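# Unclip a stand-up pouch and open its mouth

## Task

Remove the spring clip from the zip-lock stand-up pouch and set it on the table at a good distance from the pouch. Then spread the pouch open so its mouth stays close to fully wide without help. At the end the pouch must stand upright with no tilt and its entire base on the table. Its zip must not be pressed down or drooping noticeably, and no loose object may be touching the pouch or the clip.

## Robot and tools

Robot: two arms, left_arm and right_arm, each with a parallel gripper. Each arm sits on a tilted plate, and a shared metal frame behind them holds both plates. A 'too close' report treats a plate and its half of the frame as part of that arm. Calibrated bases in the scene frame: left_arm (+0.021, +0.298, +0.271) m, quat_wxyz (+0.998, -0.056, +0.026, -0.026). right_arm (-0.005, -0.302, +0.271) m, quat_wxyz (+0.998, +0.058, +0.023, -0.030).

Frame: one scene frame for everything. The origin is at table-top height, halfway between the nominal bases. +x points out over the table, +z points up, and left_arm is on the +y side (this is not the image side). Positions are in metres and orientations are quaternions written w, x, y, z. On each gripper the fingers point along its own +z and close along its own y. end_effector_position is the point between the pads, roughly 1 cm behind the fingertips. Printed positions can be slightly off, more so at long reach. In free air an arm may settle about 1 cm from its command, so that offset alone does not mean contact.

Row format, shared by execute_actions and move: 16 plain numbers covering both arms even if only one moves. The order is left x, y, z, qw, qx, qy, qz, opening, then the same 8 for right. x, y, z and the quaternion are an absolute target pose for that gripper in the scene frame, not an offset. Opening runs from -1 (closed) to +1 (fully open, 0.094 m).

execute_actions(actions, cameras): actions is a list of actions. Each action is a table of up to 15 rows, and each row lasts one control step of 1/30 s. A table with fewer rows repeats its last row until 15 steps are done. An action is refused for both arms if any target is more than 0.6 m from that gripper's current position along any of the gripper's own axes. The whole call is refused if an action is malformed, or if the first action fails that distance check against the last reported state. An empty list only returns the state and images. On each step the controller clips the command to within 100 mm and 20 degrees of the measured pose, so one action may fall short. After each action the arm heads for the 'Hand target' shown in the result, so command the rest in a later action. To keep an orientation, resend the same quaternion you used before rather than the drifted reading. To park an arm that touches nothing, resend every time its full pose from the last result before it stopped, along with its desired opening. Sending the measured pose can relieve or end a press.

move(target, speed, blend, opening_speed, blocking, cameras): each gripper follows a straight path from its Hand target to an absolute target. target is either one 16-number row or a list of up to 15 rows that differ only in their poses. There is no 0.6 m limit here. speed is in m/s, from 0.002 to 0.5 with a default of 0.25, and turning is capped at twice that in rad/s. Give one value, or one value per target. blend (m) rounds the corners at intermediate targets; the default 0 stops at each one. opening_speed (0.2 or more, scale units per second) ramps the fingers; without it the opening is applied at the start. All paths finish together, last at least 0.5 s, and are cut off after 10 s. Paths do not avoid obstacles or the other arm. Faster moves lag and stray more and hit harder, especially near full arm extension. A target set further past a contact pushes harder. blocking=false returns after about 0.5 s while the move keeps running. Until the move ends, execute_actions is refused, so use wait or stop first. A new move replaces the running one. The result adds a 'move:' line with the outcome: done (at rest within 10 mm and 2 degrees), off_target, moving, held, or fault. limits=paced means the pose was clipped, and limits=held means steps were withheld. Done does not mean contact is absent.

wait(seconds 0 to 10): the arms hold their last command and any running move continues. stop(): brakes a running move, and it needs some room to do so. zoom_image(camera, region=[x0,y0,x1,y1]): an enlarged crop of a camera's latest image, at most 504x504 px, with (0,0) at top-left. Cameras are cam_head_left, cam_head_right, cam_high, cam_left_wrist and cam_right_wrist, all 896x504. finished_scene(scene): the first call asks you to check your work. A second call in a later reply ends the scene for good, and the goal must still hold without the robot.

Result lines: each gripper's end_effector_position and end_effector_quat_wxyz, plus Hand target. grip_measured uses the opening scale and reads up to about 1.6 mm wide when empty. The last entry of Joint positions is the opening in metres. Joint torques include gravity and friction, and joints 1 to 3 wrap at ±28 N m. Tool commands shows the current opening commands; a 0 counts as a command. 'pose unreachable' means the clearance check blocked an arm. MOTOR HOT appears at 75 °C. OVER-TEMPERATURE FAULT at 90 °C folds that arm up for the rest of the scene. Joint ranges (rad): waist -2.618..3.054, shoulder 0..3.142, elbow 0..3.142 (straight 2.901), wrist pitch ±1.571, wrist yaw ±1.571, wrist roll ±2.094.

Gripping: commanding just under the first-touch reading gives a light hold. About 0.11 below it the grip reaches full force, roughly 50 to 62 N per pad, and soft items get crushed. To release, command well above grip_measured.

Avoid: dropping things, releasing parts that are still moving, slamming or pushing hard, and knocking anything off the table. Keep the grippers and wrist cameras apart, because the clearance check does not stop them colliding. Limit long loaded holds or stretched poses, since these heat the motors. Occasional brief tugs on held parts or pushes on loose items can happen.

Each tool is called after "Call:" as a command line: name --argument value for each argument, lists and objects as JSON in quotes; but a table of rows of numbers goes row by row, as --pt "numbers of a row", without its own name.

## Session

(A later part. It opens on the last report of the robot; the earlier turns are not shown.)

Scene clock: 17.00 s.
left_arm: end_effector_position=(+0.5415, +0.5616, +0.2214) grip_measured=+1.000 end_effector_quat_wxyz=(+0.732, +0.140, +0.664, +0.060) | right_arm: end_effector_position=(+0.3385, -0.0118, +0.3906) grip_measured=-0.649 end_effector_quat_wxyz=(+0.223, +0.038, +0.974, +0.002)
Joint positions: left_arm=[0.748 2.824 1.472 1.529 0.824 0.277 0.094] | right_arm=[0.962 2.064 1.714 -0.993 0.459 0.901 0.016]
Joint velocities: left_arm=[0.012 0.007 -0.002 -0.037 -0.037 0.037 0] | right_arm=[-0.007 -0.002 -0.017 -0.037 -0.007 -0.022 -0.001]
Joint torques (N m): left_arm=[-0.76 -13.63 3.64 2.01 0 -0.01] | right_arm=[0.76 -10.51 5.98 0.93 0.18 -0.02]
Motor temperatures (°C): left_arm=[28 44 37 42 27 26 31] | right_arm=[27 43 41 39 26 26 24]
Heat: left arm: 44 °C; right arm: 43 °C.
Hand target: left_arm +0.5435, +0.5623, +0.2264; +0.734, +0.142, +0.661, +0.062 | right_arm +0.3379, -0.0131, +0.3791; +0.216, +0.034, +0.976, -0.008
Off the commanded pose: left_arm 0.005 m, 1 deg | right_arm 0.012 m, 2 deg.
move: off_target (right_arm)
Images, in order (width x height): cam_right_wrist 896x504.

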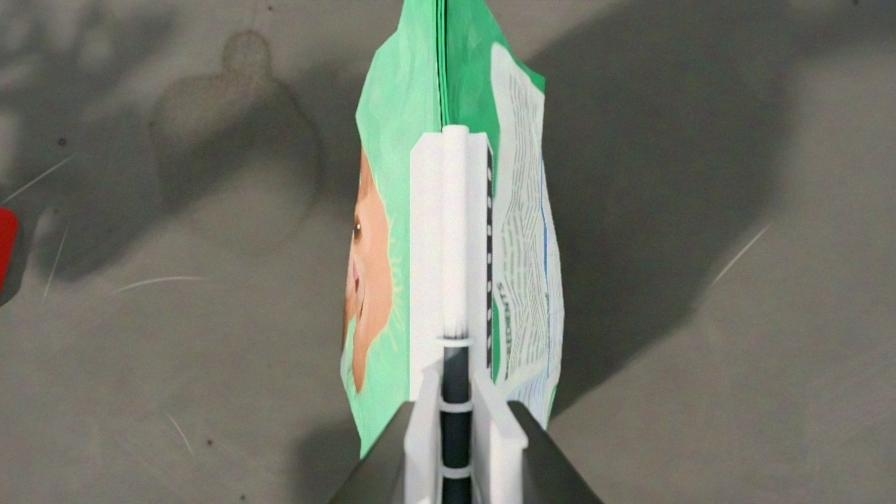

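Call:
move --target '[0.5435,0.5623,0.2264,0.734,0.142,0.661,0.062,1,0.338,-0.013,0.50,0.216,0.034,0.975,-0.008,-1]' --speed 0.1

Call:
zoom_image --camera "cam_high" --region '[360, 80, 520, 240]'

Scene clock: 19.53 s.
left_arm: end_effector_position=(+0.5415, +0.5616, +0.2214) grip_measured=+1.000 end_effector_quat_wxyz=(+0.732, +0.140, +0.664, +0.060) | right_arm: end_effector_position=(+0.3379, -0.0182, +0.5001) grip_measured=-0.649 end_effector_quat_wxyz=(+0.214, +0.036, +0.976, -0.005)
Joint positions: left_arm=[0.748 2.824 1.472 1.529 0.824 0.277 0.094] | right_arm=[0.98 2.185 2.352 -1.544 0.458 0.923 0.016]
Joint velocities: left_arm=[0.002 -0.007 0.002 -0.007 -0.095 -0.066 0] | right_arm=[-0.012 -0.007 0.022 -0.095 0.037 -0.11 0]
Joint torques (N m): left_arm=[-0.76 -13.63 3.66 2 -0.01 -0.01] | right_arm=[1.74 -10.88 8.44 0.68 0.25 0.08]
Motor temperatures (°C): left_arm=[28 44 37 42 27 26 31] | right_arm=[27 43 41 39 26 26 25]
Heat: left arm: 44 °C; right arm: 43 °C.
Hand target: left_arm +0.5435, +0.5623, +0.2264; +0.734, +0.142, +0.661, +0.062 | right_arm +0.3371, -0.0139, +0.4995; +0.217, +0.034, +0.976, -0.008
Off the commanded pose: left_arm 0.005 m, 1 deg | right_arm 0.005 m, 0 deg.
move: done

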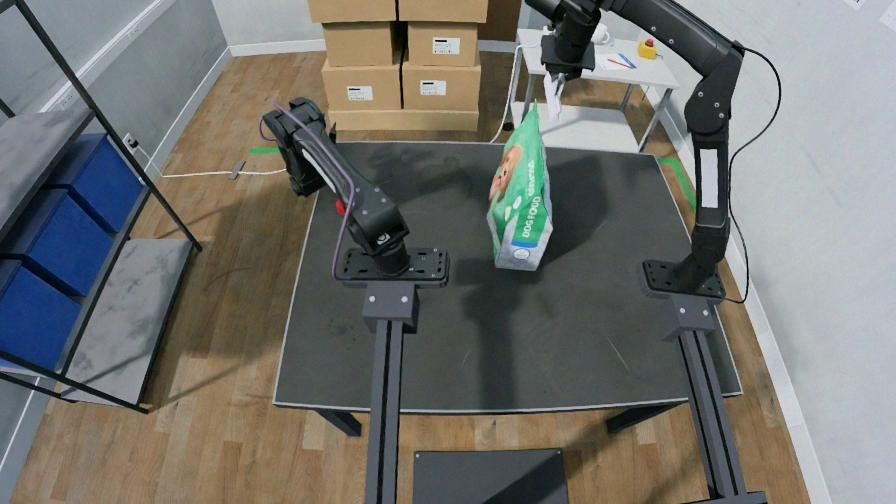

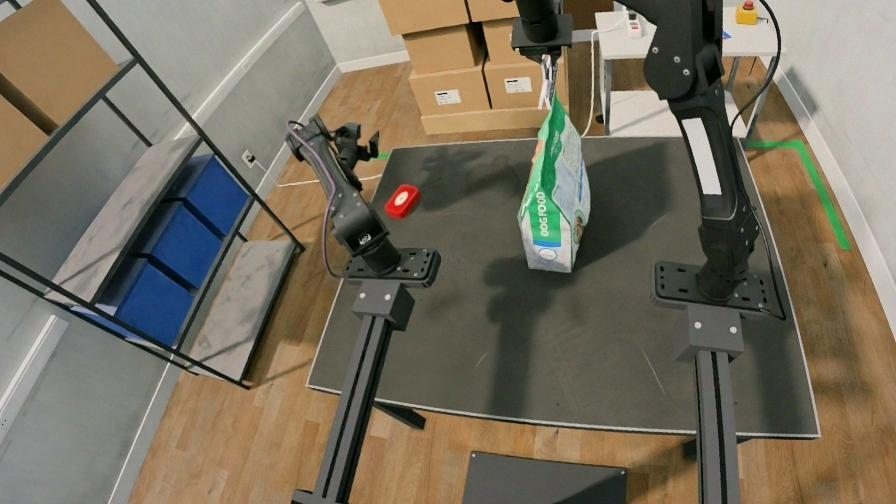

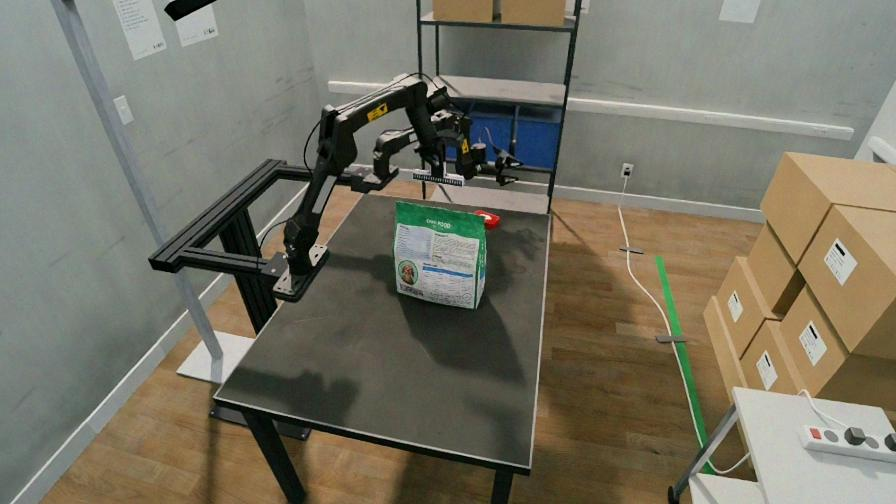

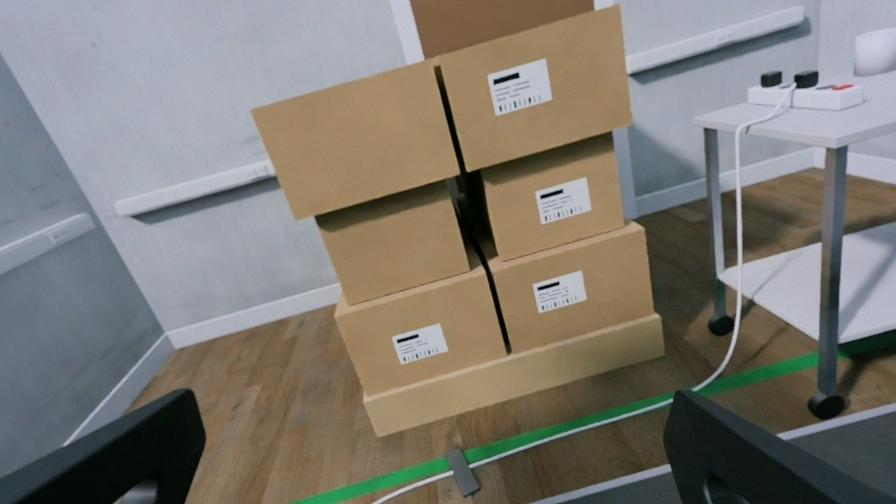

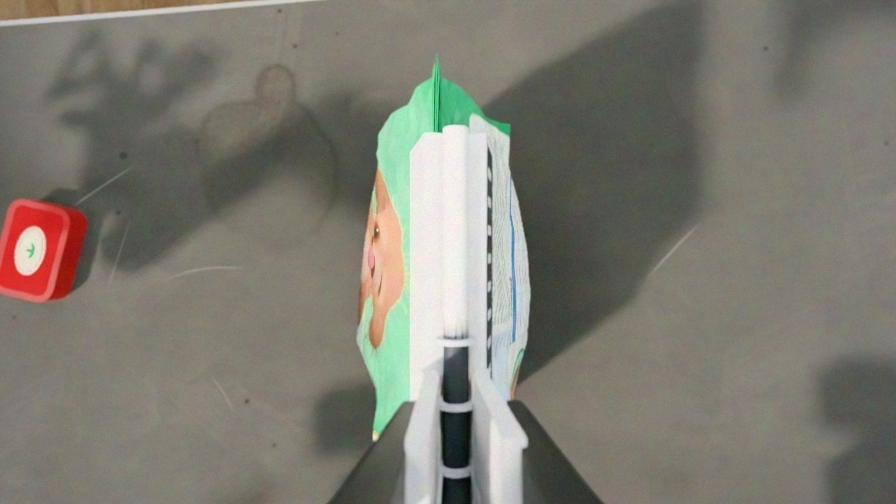

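Scaled by 3.150 from the camera's 896x504 image, which has a finer 1280x720 frame.

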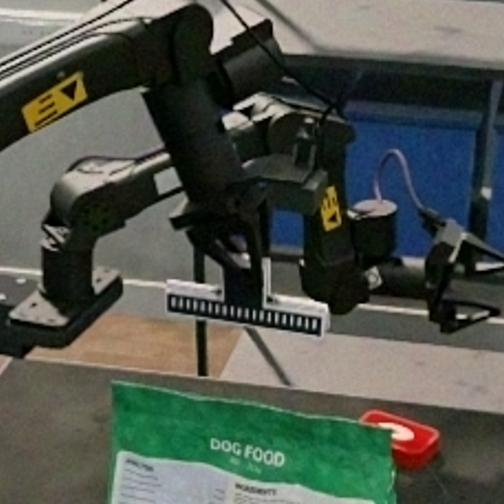

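Call:
move --pt "0.5435 0.5623 0.2264 0.734 0.142 0.661 0.062 1 0.338 -0.30 0.48 0.216 0.034 0.975 -0.008 -1" --pt "0.5435 0.5623 0.2264 0.734 0.142 0.661 0.062 1 0.34 -0.42 0.09 0.216 0.034 0.975 -0.008 -1" --blend 0.1

Call:
zoom_image --camera "cam_high" --region '[280, 230, 440, 390]'

Scene clock: 23.60 s.
left_arm: end_effector_position=(+0.5415, +0.5616, +0.2214) grip_measured=+1.000 end_effector_quat_wxyz=(+0.732, +0.140, +0.664, +0.060) | right_arm: end_effector_position=(+0.3474, -0.4226, +0.0924) grip_measured=-0.650 end_effector_quat_wxyz=(+0.211, +0.038, +0.977, -0.014)
Joint positions: left_arm=[0.748 2.824 1.472 1.529 0.824 0.277 0.094] | right_arm=[-0.33 2.314 0.782 0.453 -0.034 -0.328 0.016]
Joint velocities: left_arm=[0.002 -0.002 0.007 -0.037 0.037 -0.037 0] | right_arm=[-0.007 0.012 -0.002 0.007 -0.022 -0.007 0.001]
Joint torques (N m): left_arm=[-0.8 -13.6 3.63 2 -0.01 -0.01] | right_arm=[0.5 -8.84 3.41 1.29 -0.26 -0.04]
Motor temperatures (°C): left_arm=[28 45 37 42 27 26 31] | right_arm=[27 43 41 39 26 26 25]
Heat: left arm: 45 °C; right arm: 43 °C.
Hand target: left_arm +0.5435, +0.5623, +0.2264; +0.734, +0.142, +0.661, +0.062 | right_arm +0.3487, -0.4204, +0.0878; +0.213, +0.035, +0.976, -0.007
Off the commanded pose: left_arm 0.005 m, 1 deg | right_arm 0.008 m, 1 deg.
move: done

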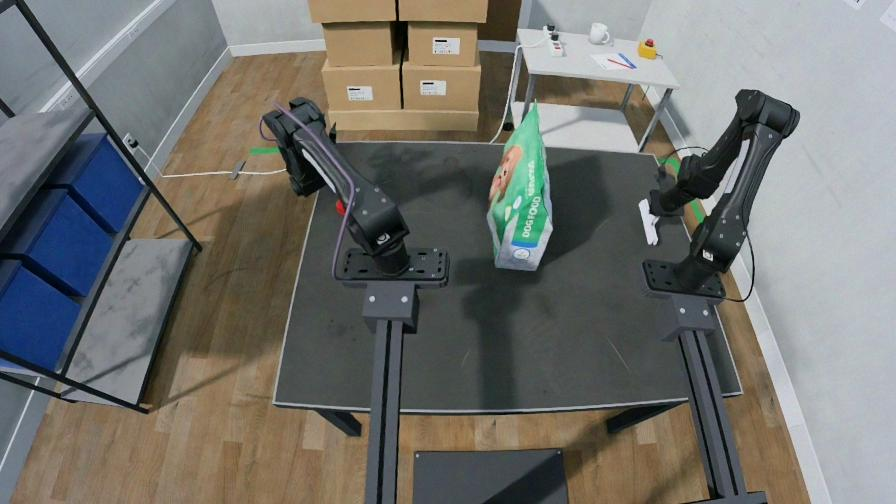

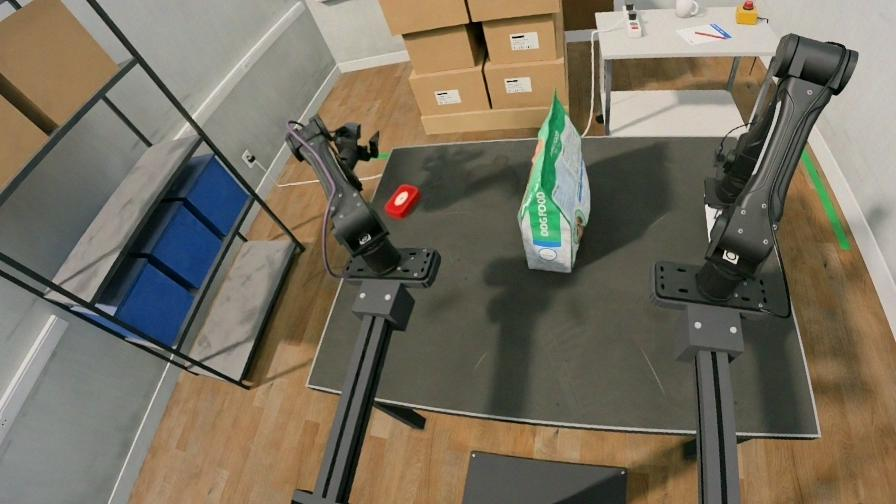

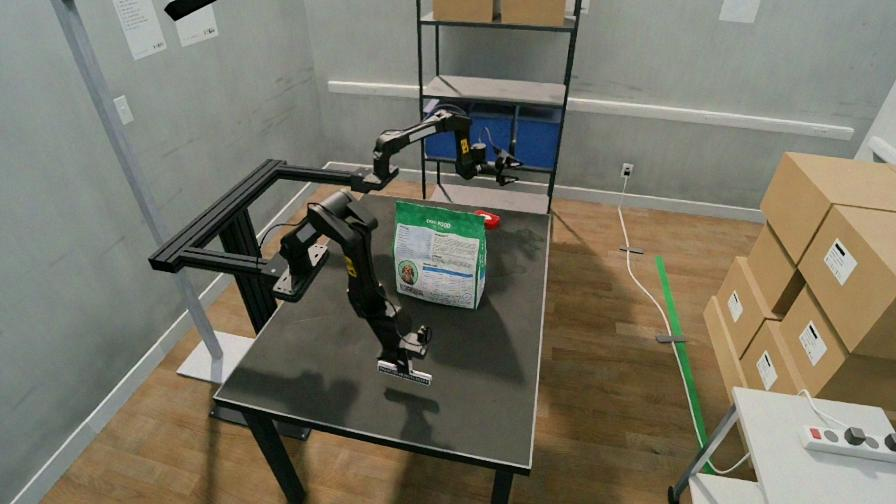

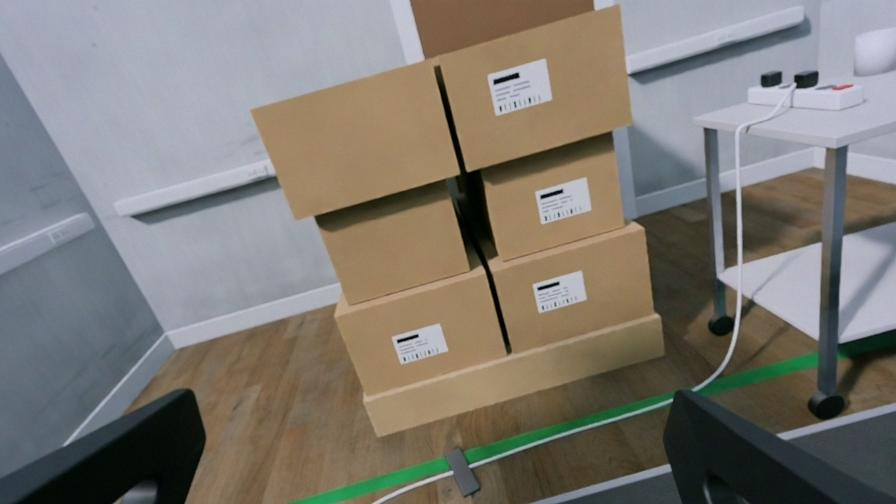

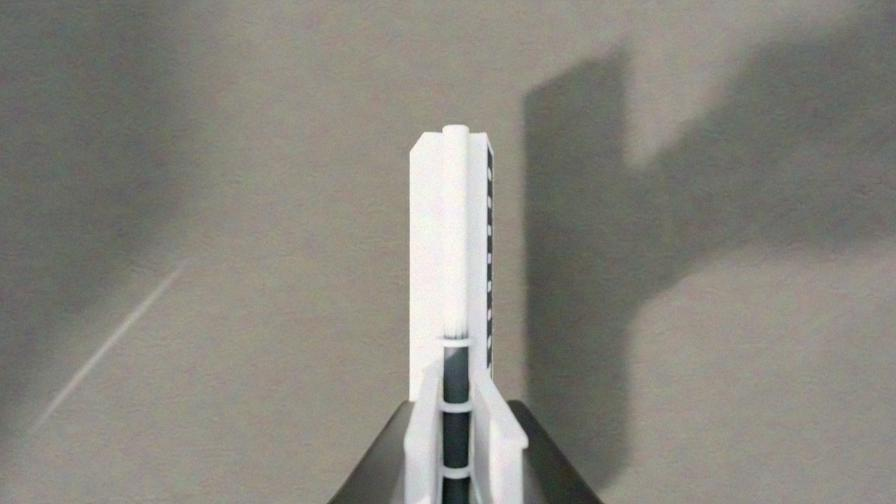

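Scaled by 3.150 from the camera's 896x504 image, which has a finer 1280x720 frame.

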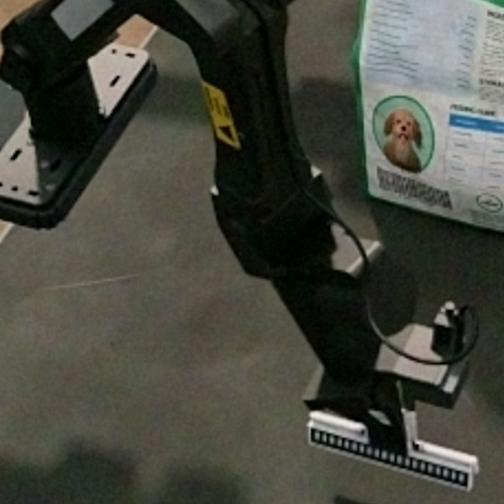

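Call:
move --target '[0.5435,0.5623,0.2264,0.734,0.142,0.661,0.062,1,0.345,-0.42,0.045,0.216,0.034,0.975,-0.008,-1]' --speed 0.05 --cameras '["cam_high","cam_right_wrist"]'

Call:
zoom_image --camera "cam_high" --region '[320, 300, 480, 460]'

Scene clock: 25.27 s.
left_arm: end_effector_position=(+0.5415, +0.5616, +0.2214) grip_measured=+1.000 end_effector_quat_wxyz=(+0.732, +0.140, +0.664, +0.060) | right_arm: end_effector_position=(+0.3461, -0.4216, +0.0510) grip_measured=-0.650 end_effector_quat_wxyz=(+0.216, +0.036, +0.976, -0.014)
Joint positions: left_arm=[0.748 2.824 1.472 1.529 0.824 0.277 0.094] | right_arm=[-0.343 2.495 0.832 0.593 -0.045 -0.344 0.016]
Joint velocities: left_arm=[-0.002 -0.002 -0.007 -0.037 -0.007 0.022 0] | right_arm=[0.002 0.012 -0.012 0.007 -0.037 -0.007 0.001]
Joint torques (N m): left_arm=[-0.77 -13.65 3.64 2.01 -0.01 -0.01] | right_arm=[0.34 -8.94 2.69 1.31 -0.23 -0.04]
Motor temperatures (°C): left_arm=[28 46 37 42 27 26 31] | right_arm=[27 43 41 39 26 26 25]
Heat: left arm: 46 °C; right arm: 43 °C.
Hand target: left_arm +0.5435, +0.5623, +0.2264; +0.734, +0.142, +0.661, +0.062 | right_arm +0.3448, -0.4198, +0.0447; +0.216, +0.034, +0.976, -0.008
Off the commanded pose: left_arm 0.005 m, 1 deg | right_arm 0.006 m, 1 deg.
move: done
Images, in order (width x height): cam_high 896x504, cam_right_wrist 896x504.

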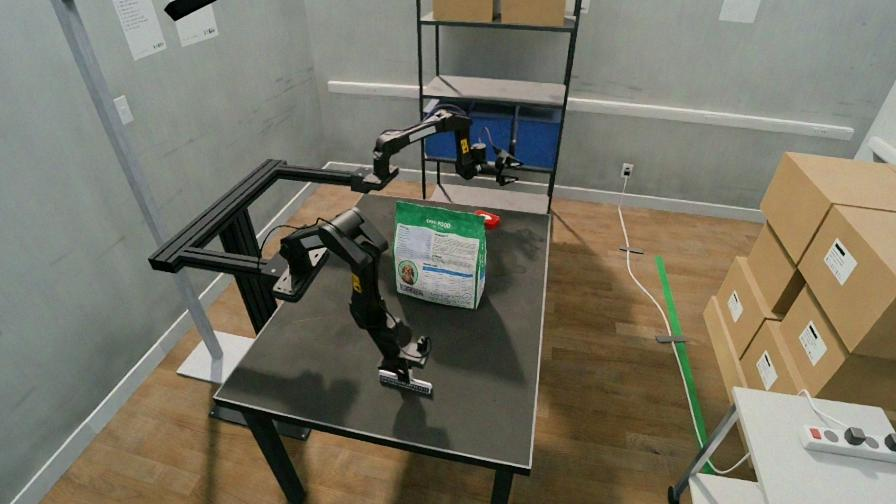

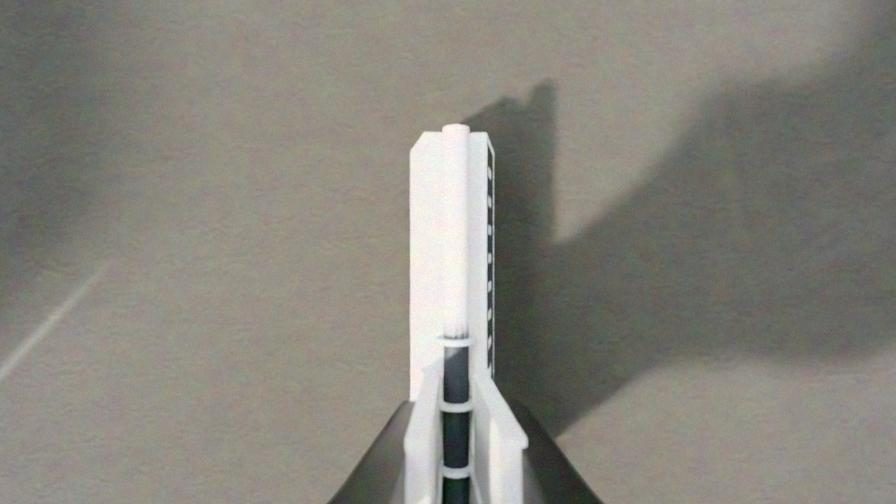

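Scaled by 3.150 from the camera's 896x504 image, which has a finer 1280x720 frame.

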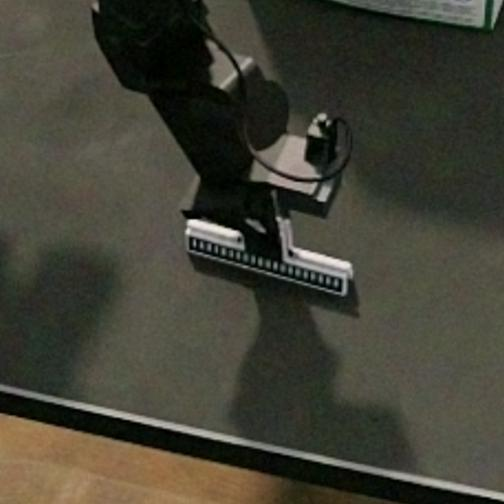

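Call:
move --target '[0.5435,0.5623,0.2264,0.734,0.142,0.661,0.062,1,0.345,-0.42,0.027,0.216,0.034,0.975,-0.008,-1]' --speed 0.04 --cameras '["cam_high","cam_right_wrist"]'

Call:
zoom_image --camera "cam_high" --region '[320, 300, 480, 460]'

Scene clock: 26.33 s.
left_arm: end_effector_position=(+0.5415, +0.5616, +0.2214) grip_measured=+1.000 end_effector_quat_wxyz=(+0.732, +0.140, +0.664, +0.060) | right_arm: end_effector_position=(+0.3465, -0.4212, +0.0493) grip_measured=-0.653 end_effector_quat_wxyz=(+0.221, +0.035, +0.975, -0.010)
Joint positions: left_arm=[0.748 2.824 1.472 1.529 0.824 0.277 0.094] | right_arm=[-0.349 2.505 0.833 0.608 -0.06 -0.346 0.016]
Joint velocities: left_arm=[0.022 0.012 0.007 -0.037 -0.007 -0.037 0] | right_arm=[-0.007 0.002 -0.017 -0.007 0.007 0.007 0.001]
Joint torques (N m): left_arm=[-0.79 -13.63 3.6 2.01 0 -0.01] | right_arm=[0.29 -4.14 5.24 1.59 -0.11 -0.04]
Motor temperatures (°C): left_arm=[28 46 37 42 27 26 31] | right_arm=[27 43 41 39 25 26 25]
Heat: left arm: 46 °C; right arm: 43 °C.
Hand target: left_arm +0.5435, +0.5623, +0.2264; +0.734, +0.142, +0.661, +0.062 | right_arm +0.3432, -0.4195, +0.0286; +0.216, +0.034, +0.976, -0.008
Off the commanded pose: left_arm 0.005 m, 1 deg | right_arm 0.022 m, 1 deg.
move: off_target (right_arm)
Images, in order (width x height): cam_high 896x504, cam_right_wrist 896x504.

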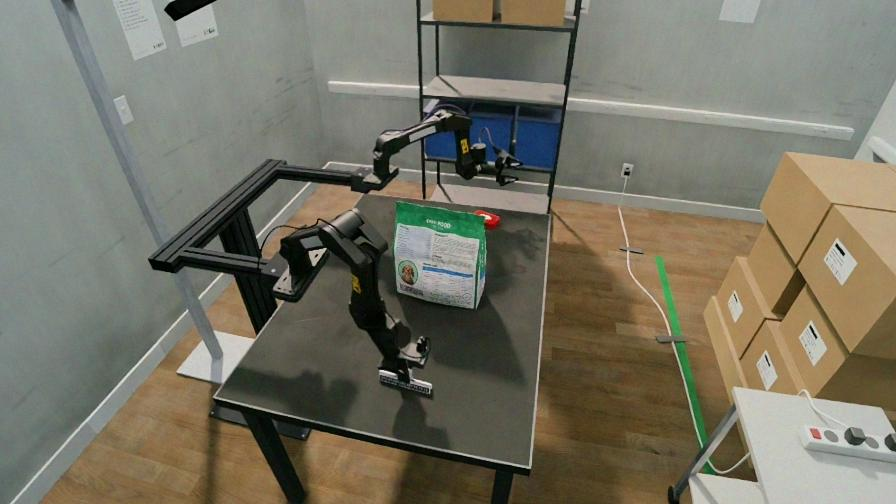

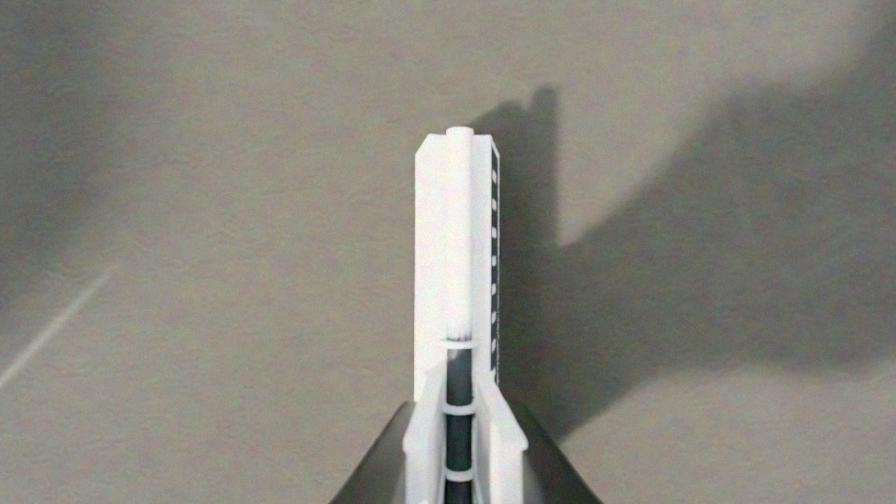

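Scaled by 3.150 from the camera's 896x504 image, which has a finer 1280x720 frame.

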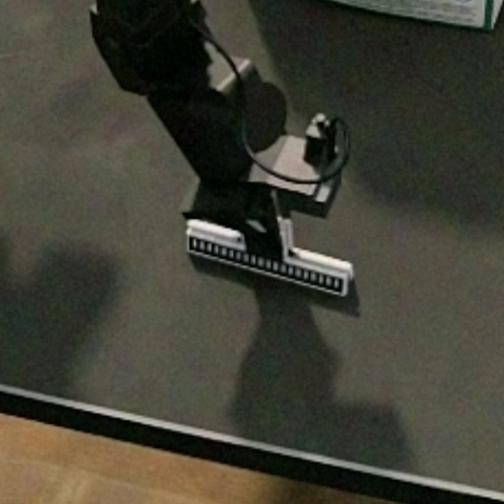

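Call:
move --target '[0.5435,0.5623,0.2264,0.734,0.142,0.661,0.062,1,0.345,-0.42,0.043,0.216,0.034,0.975,-0.008,-1]' --speed 0.04 --cameras '[]'

Call:
move --target '[0.5435,0.5623,0.2264,0.734,0.142,0.661,0.062,1,0.345,-0.42,0.043,0.216,0.034,0.975,-0.008,0.3]' --opening_speed 0.4 --cameras '["cam_high","cam_right_wrist"]'

Call:
zoom_image --camera "cam_high" --region '[320, 300, 480, 460]'

Scene clock: 27.33 s.
left_arm: end_effector_position=(+0.5415, +0.5616, +0.2214) grip_measured=+1.000 end_effector_quat_wxyz=(+0.732, +0.140, +0.664, +0.060) | right_arm: end_effector_position=(+0.3464, -0.4211, +0.0497) grip_measured=-0.653 end_effector_quat_wxyz=(+0.221, +0.035, +0.975, -0.009)
Joint positions: left_arm=[0.748 2.824 1.472 1.529 0.824 0.277 0.094] | right_arm=[-0.349 2.504 0.831 0.608 -0.06 -0.346 0.016]
Joint velocities: left_arm=[-0.002 0.012 -0.002 0.022 0.007 -0.007 0] | right_arm=[0.002 0.012 -0.017 0.051 0.066 -0.007 0]
Joint torques (N m): left_arm=[-0.77 -13.64 3.63 2 -0.01 -0.01] | right_arm=[0.68 -9.05 3.06 1.17 -0.1 0]
Motor temperatures (°C): left_arm=[28 46 37 42 27 26 31] | right_arm=[27 43 41 39 25 26 25]
Heat: left arm: 46 °C; right arm: 43 °C.
Hand target: left_arm +0.5435, +0.5623, +0.2264; +0.734, +0.142, +0.661, +0.062 | right_arm +0.3449, -0.4200, +0.0432; +0.216, +0.034, +0.976, -0.008
Off the commanded pose: left_arm 0.005 m, 1 deg | right_arm 0.007 m, 1 deg.
move: done
No camera images: "cameras" was empty.

Scene clock: 30.80 s.
left_arm: end_effector_position=(+0.5415, +0.5616, +0.2214) grip_measured=+1.000 end_effector_quat_wxyz=(+0.732, +0.140, +0.664, +0.060) | right_arm: end_effector_position=(+0.3483, -0.4232, +0.0502) grip_measured=+0.298 end_effector_quat_wxyz=(+0.223, +0.035, +0.974, -0.014)
Joint positions: left_arm=[0.748 2.824 1.472 1.529 0.824 0.277 0.094] | right_arm=[-0.349 2.504 0.836 0.61 -0.053 -0.348 0.061]
Joint velocities: left_arm=[-0.012 -0.027 0.017 0.022 -0.007 0.051 0] | right_arm=[-0.007 -0.002 -0.002 0.051 -0.066 0.022 0]
Joint torques (N m): left_arm=[-0.76 -13.63 3.64 2 -0.01 -0.01] | right_arm=[0.65 -9.09 2.62 1.15 -0.16 0.01]
Motor temperatures (°C): left_arm=[28 47 37 41 27 26 31] | right_arm=[27 43 40 39 25 26 25]
Heat: left arm: 47 °C; right arm: 43 °C.
Hand target: left_arm +0.5435, +0.5623, +0.2264; +0.734, +0.142, +0.661, +0.062 | right_arm +0.3448, -0.4199, +0.0432; +0.216, +0.034, +0.976, -0.008
Off the commanded pose: left_arm 0.005 m, 1 deg | right_arm 0.009 m, 1 deg.
move: done
Images, in order (width x height): cam_high 896x504, cam_right_wrist 896x504.

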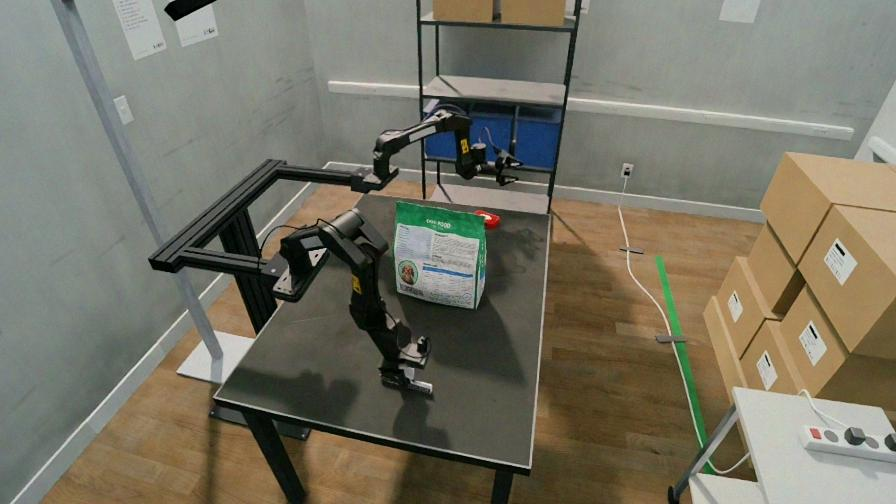

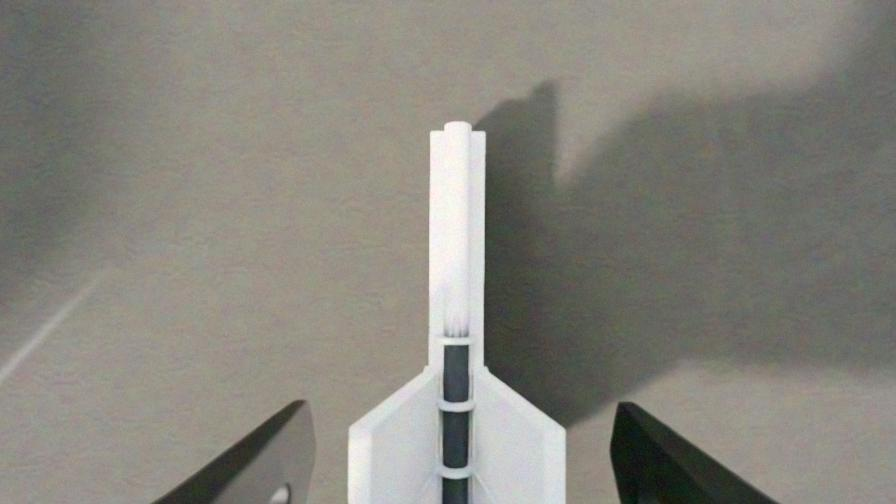

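Scaled by 3.150 from the camera's 896x504 image, which has a finer 1280x720 frame.

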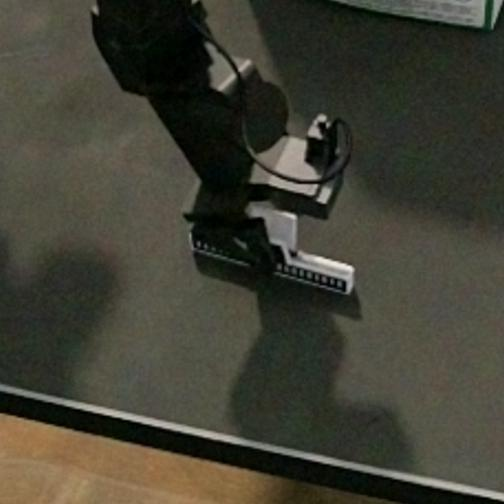

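Call:
move --pt "0.5435 0.5623 0.2264 0.734 0.142 0.661 0.062 1 0.32 -0.42 0.10 0.216 0.034 0.975 -0.008 0.3" --pt "0.5435 0.5623 0.2264 0.734 0.142 0.661 0.062 1 0.30 -0.36 0.45 0.216 0.034 0.975 -0.008 0.3" --pt "0.5435 0.5623 0.2264 0.734 0.142 0.661 0.062 1 0.28 -0.05 0.56 0.216 0.034 0.975 -0.008 0.3" --blend 0.03 --speed '[0.08,0.3,0.3]'

Call:
zoom_image --camera "cam_right_wrist" --region '[250, 30, 650, 430]'

Call:
zoom_image --camera "cam_high" --region '[320, 140, 520, 320]'

Scene clock: 35.03 s.
left_arm: end_effector_position=(+0.5415, +0.5616, +0.2214) grip_measured=+1.000 end_effector_quat_wxyz=(+0.732, +0.140, +0.664, +0.060) | right_arm: end_effector_position=(+0.2681, -0.0480, +0.5587) grip_measured=+0.298 end_effector_quat_wxyz=(+0.241, +0.019, +0.970, +0.037)
Joint positions: left_arm=[0.748 2.824 1.472 1.529 0.824 0.277 0.094] | right_arm=[1.101 1.876 2.125 -1.568 0.474 0.988 0.061]
Joint velocities: left_arm=[0.002 0.022 -0.002 0.037 0.037 -0.022 0] | right_arm=[-0.007 -0.012 -0.012 -0.051 0.022 0.007 -0.001]
Joint torques (N m): left_arm=[-0.73 -13.64 3.63 2.02 0 0] | right_arm=[0.61 -8.47 7.9 0.8 0.41 0.06]
Motor temperatures (°C): left_arm=[28 48 37 41 27 26 30] | right_arm=[27 43 40 38 25 26 25]
Heat: left arm: 48 °C; right arm: 43 °C.
Hand target: left_arm +0.5435, +0.5623, +0.2264; +0.734, +0.142, +0.661, +0.062 | right_arm +0.2717, -0.0509, +0.5625; +0.250, +0.024, +0.967, +0.031
Off the commanded pose: left_arm 0.005 m, 1 deg | right_arm 0.012 m, 6 deg.
joint sent to its limit (right arm) — joint 4 (wrist pitch), lower limit. The joint targets are off in position and orientation.
move: off_target (right_arm)

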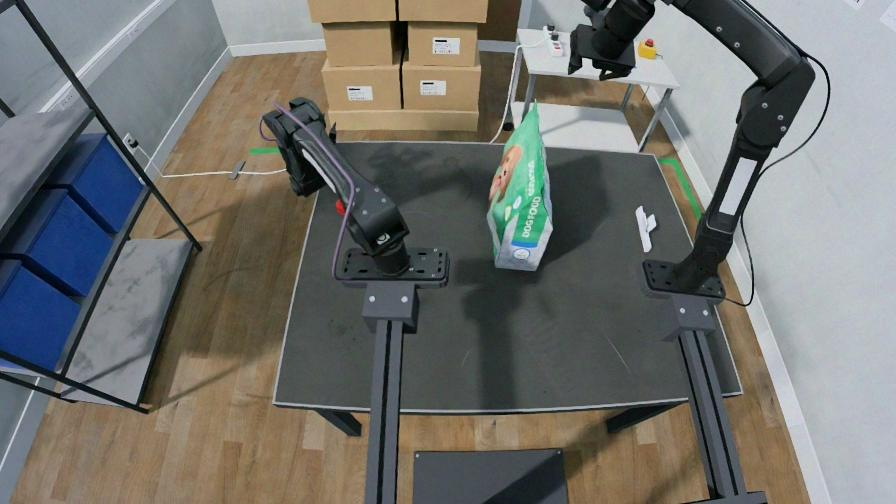

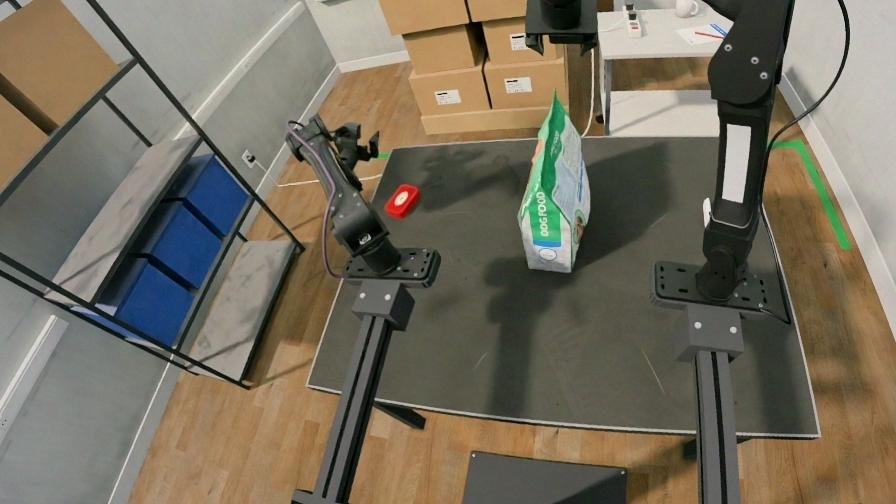

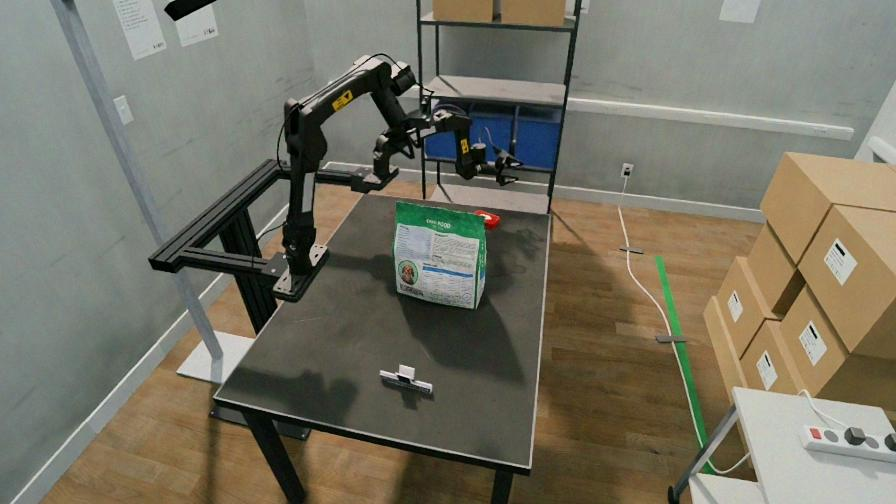

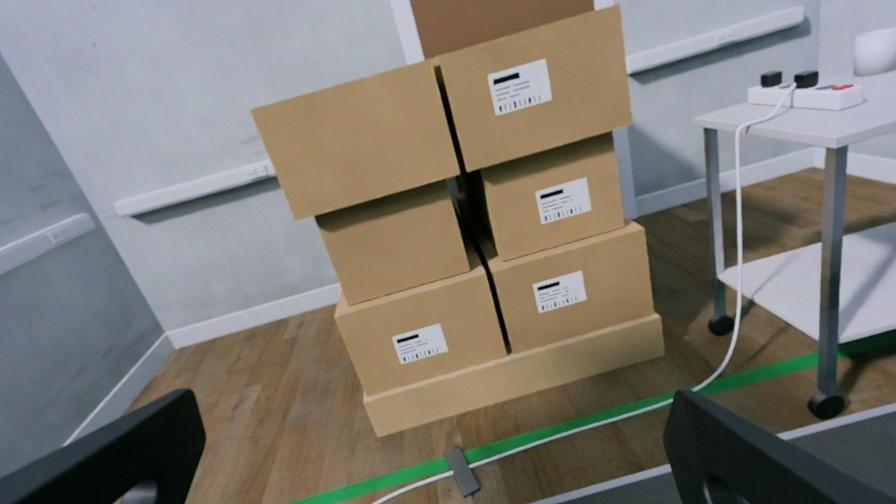

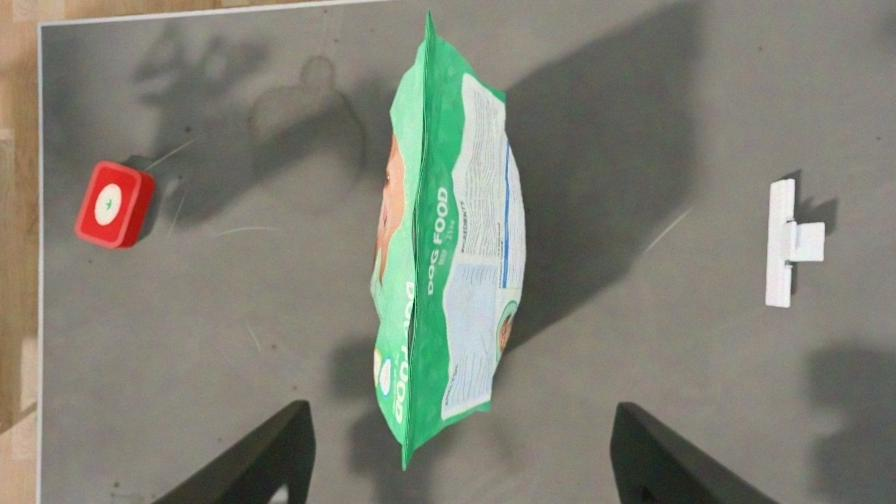

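Scaled by 1.260 from the camera's 896x504 image, which has a finer 1280x720 frame.

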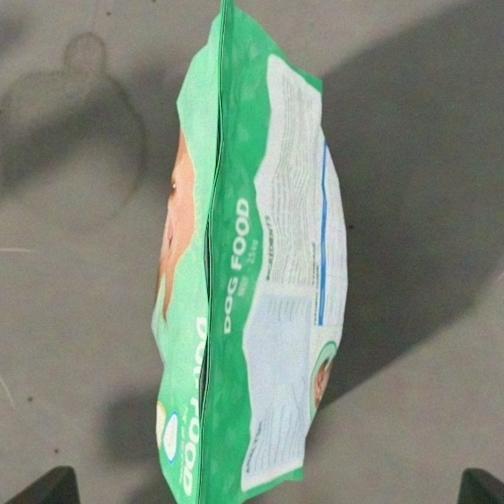

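Scaled by 2.520 from the camera's 896x504 image, which has a finer 1280x720 frame.

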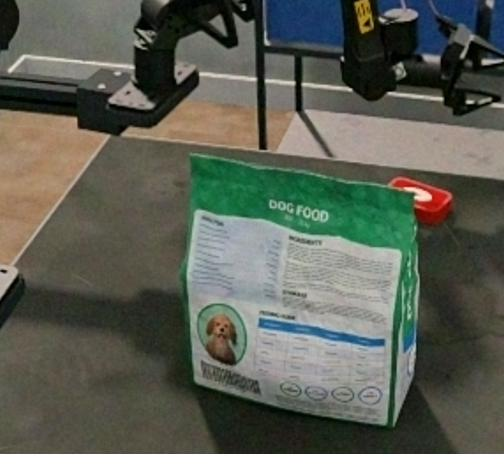

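Call:
move --target '[0.5435,0.5623,0.2264,0.734,0.142,0.661,0.062,1,0.25,-0.03,0.46,0.216,0.034,0.975,-0.008,1]' --cameras '["cam_right_wrist"]'

Call:
zoom_image --camera "cam_right_wrist" --region '[300, 0, 600, 300]'

Call:
zoom_image --camera "cam_right_wrist" --region '[300, 204, 600, 504]'

Scene clock: 36.93 s.
left_arm: end_effector_position=(+0.5415, +0.5616, +0.2214) grip_measured=+1.000 end_effector_quat_wxyz=(+0.732, +0.140, +0.664, +0.060) | right_arm: end_effector_position=(+0.2507, -0.0310, +0.4631) grip_measured=+0.998 end_effector_quat_wxyz=(+0.213, +0.034, +0.976, -0.004)
Joint positions: left_arm=[0.748 2.824 1.472 1.529 0.824 0.277 0.094] | right_arm=[1.141 1.869 1.731 -1.319 0.478 1.099 0.094]
Joint velocities: left_arm=[0.007 -0.002 -0.012 0.037 -0.007 0.037 0] | right_arm=[0.002 0.007 -0.017 0.066 -0.007 0.037 0]
Joint torques (N m): left_arm=[-0.76 -13.65 3.64 2.01 -0.01 -0.01] | right_arm=[1.22 -9.2 6.02 0.72 0.3 0.07]
Motor temperatures (°C): left_arm=[28 48 37 41 27 26 30] | right_arm=[27 43 40 38 25 26 25]
Heat: left arm: 48 °C; right arm: 43 °C.
Hand target: left_arm +0.5435, +0.5623, +0.2264; +0.734, +0.142, +0.661, +0.062 | right_arm +0.2501, -0.0296, +0.4604; +0.216, +0.034, +0.976, -0.008
Off the commanded pose: left_arm 0.005 m, 1 deg | right_arm 0.003 m, 1 deg.
move: done
Images, in order (width x height): cam_right_wrist 896x504.

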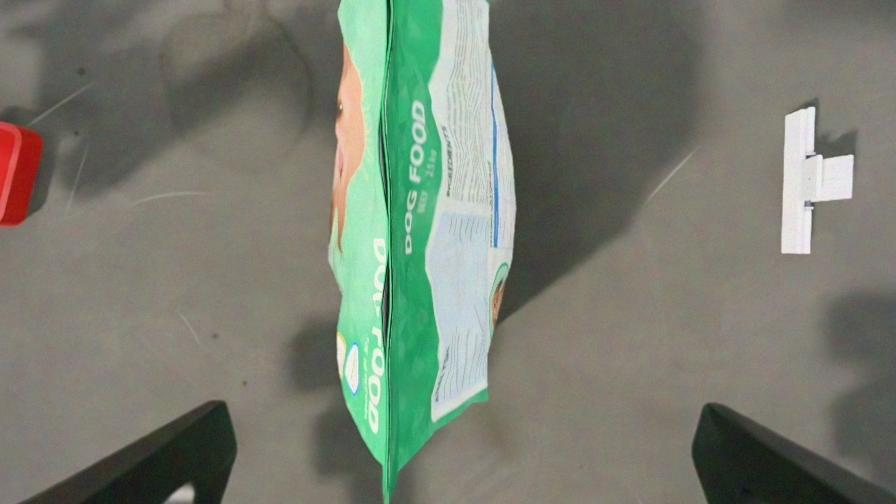

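Scaled by 1.680 from the camera's 896x504 image, which has a finer 1280x720 frame.

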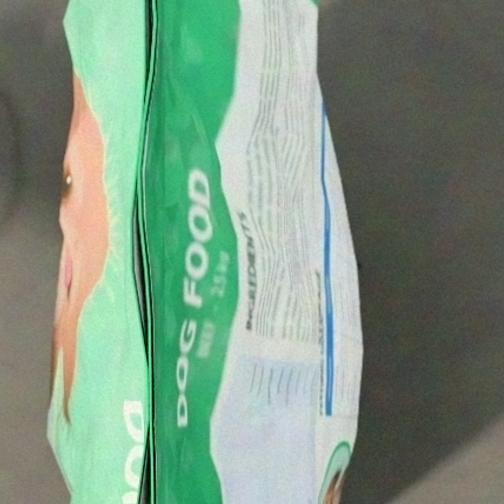

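Scaled by 1.680 from the camera's 896x504 image, which has a finer 1280x720 frame.

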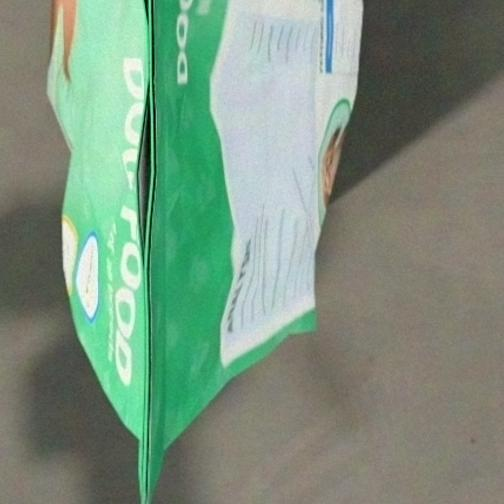

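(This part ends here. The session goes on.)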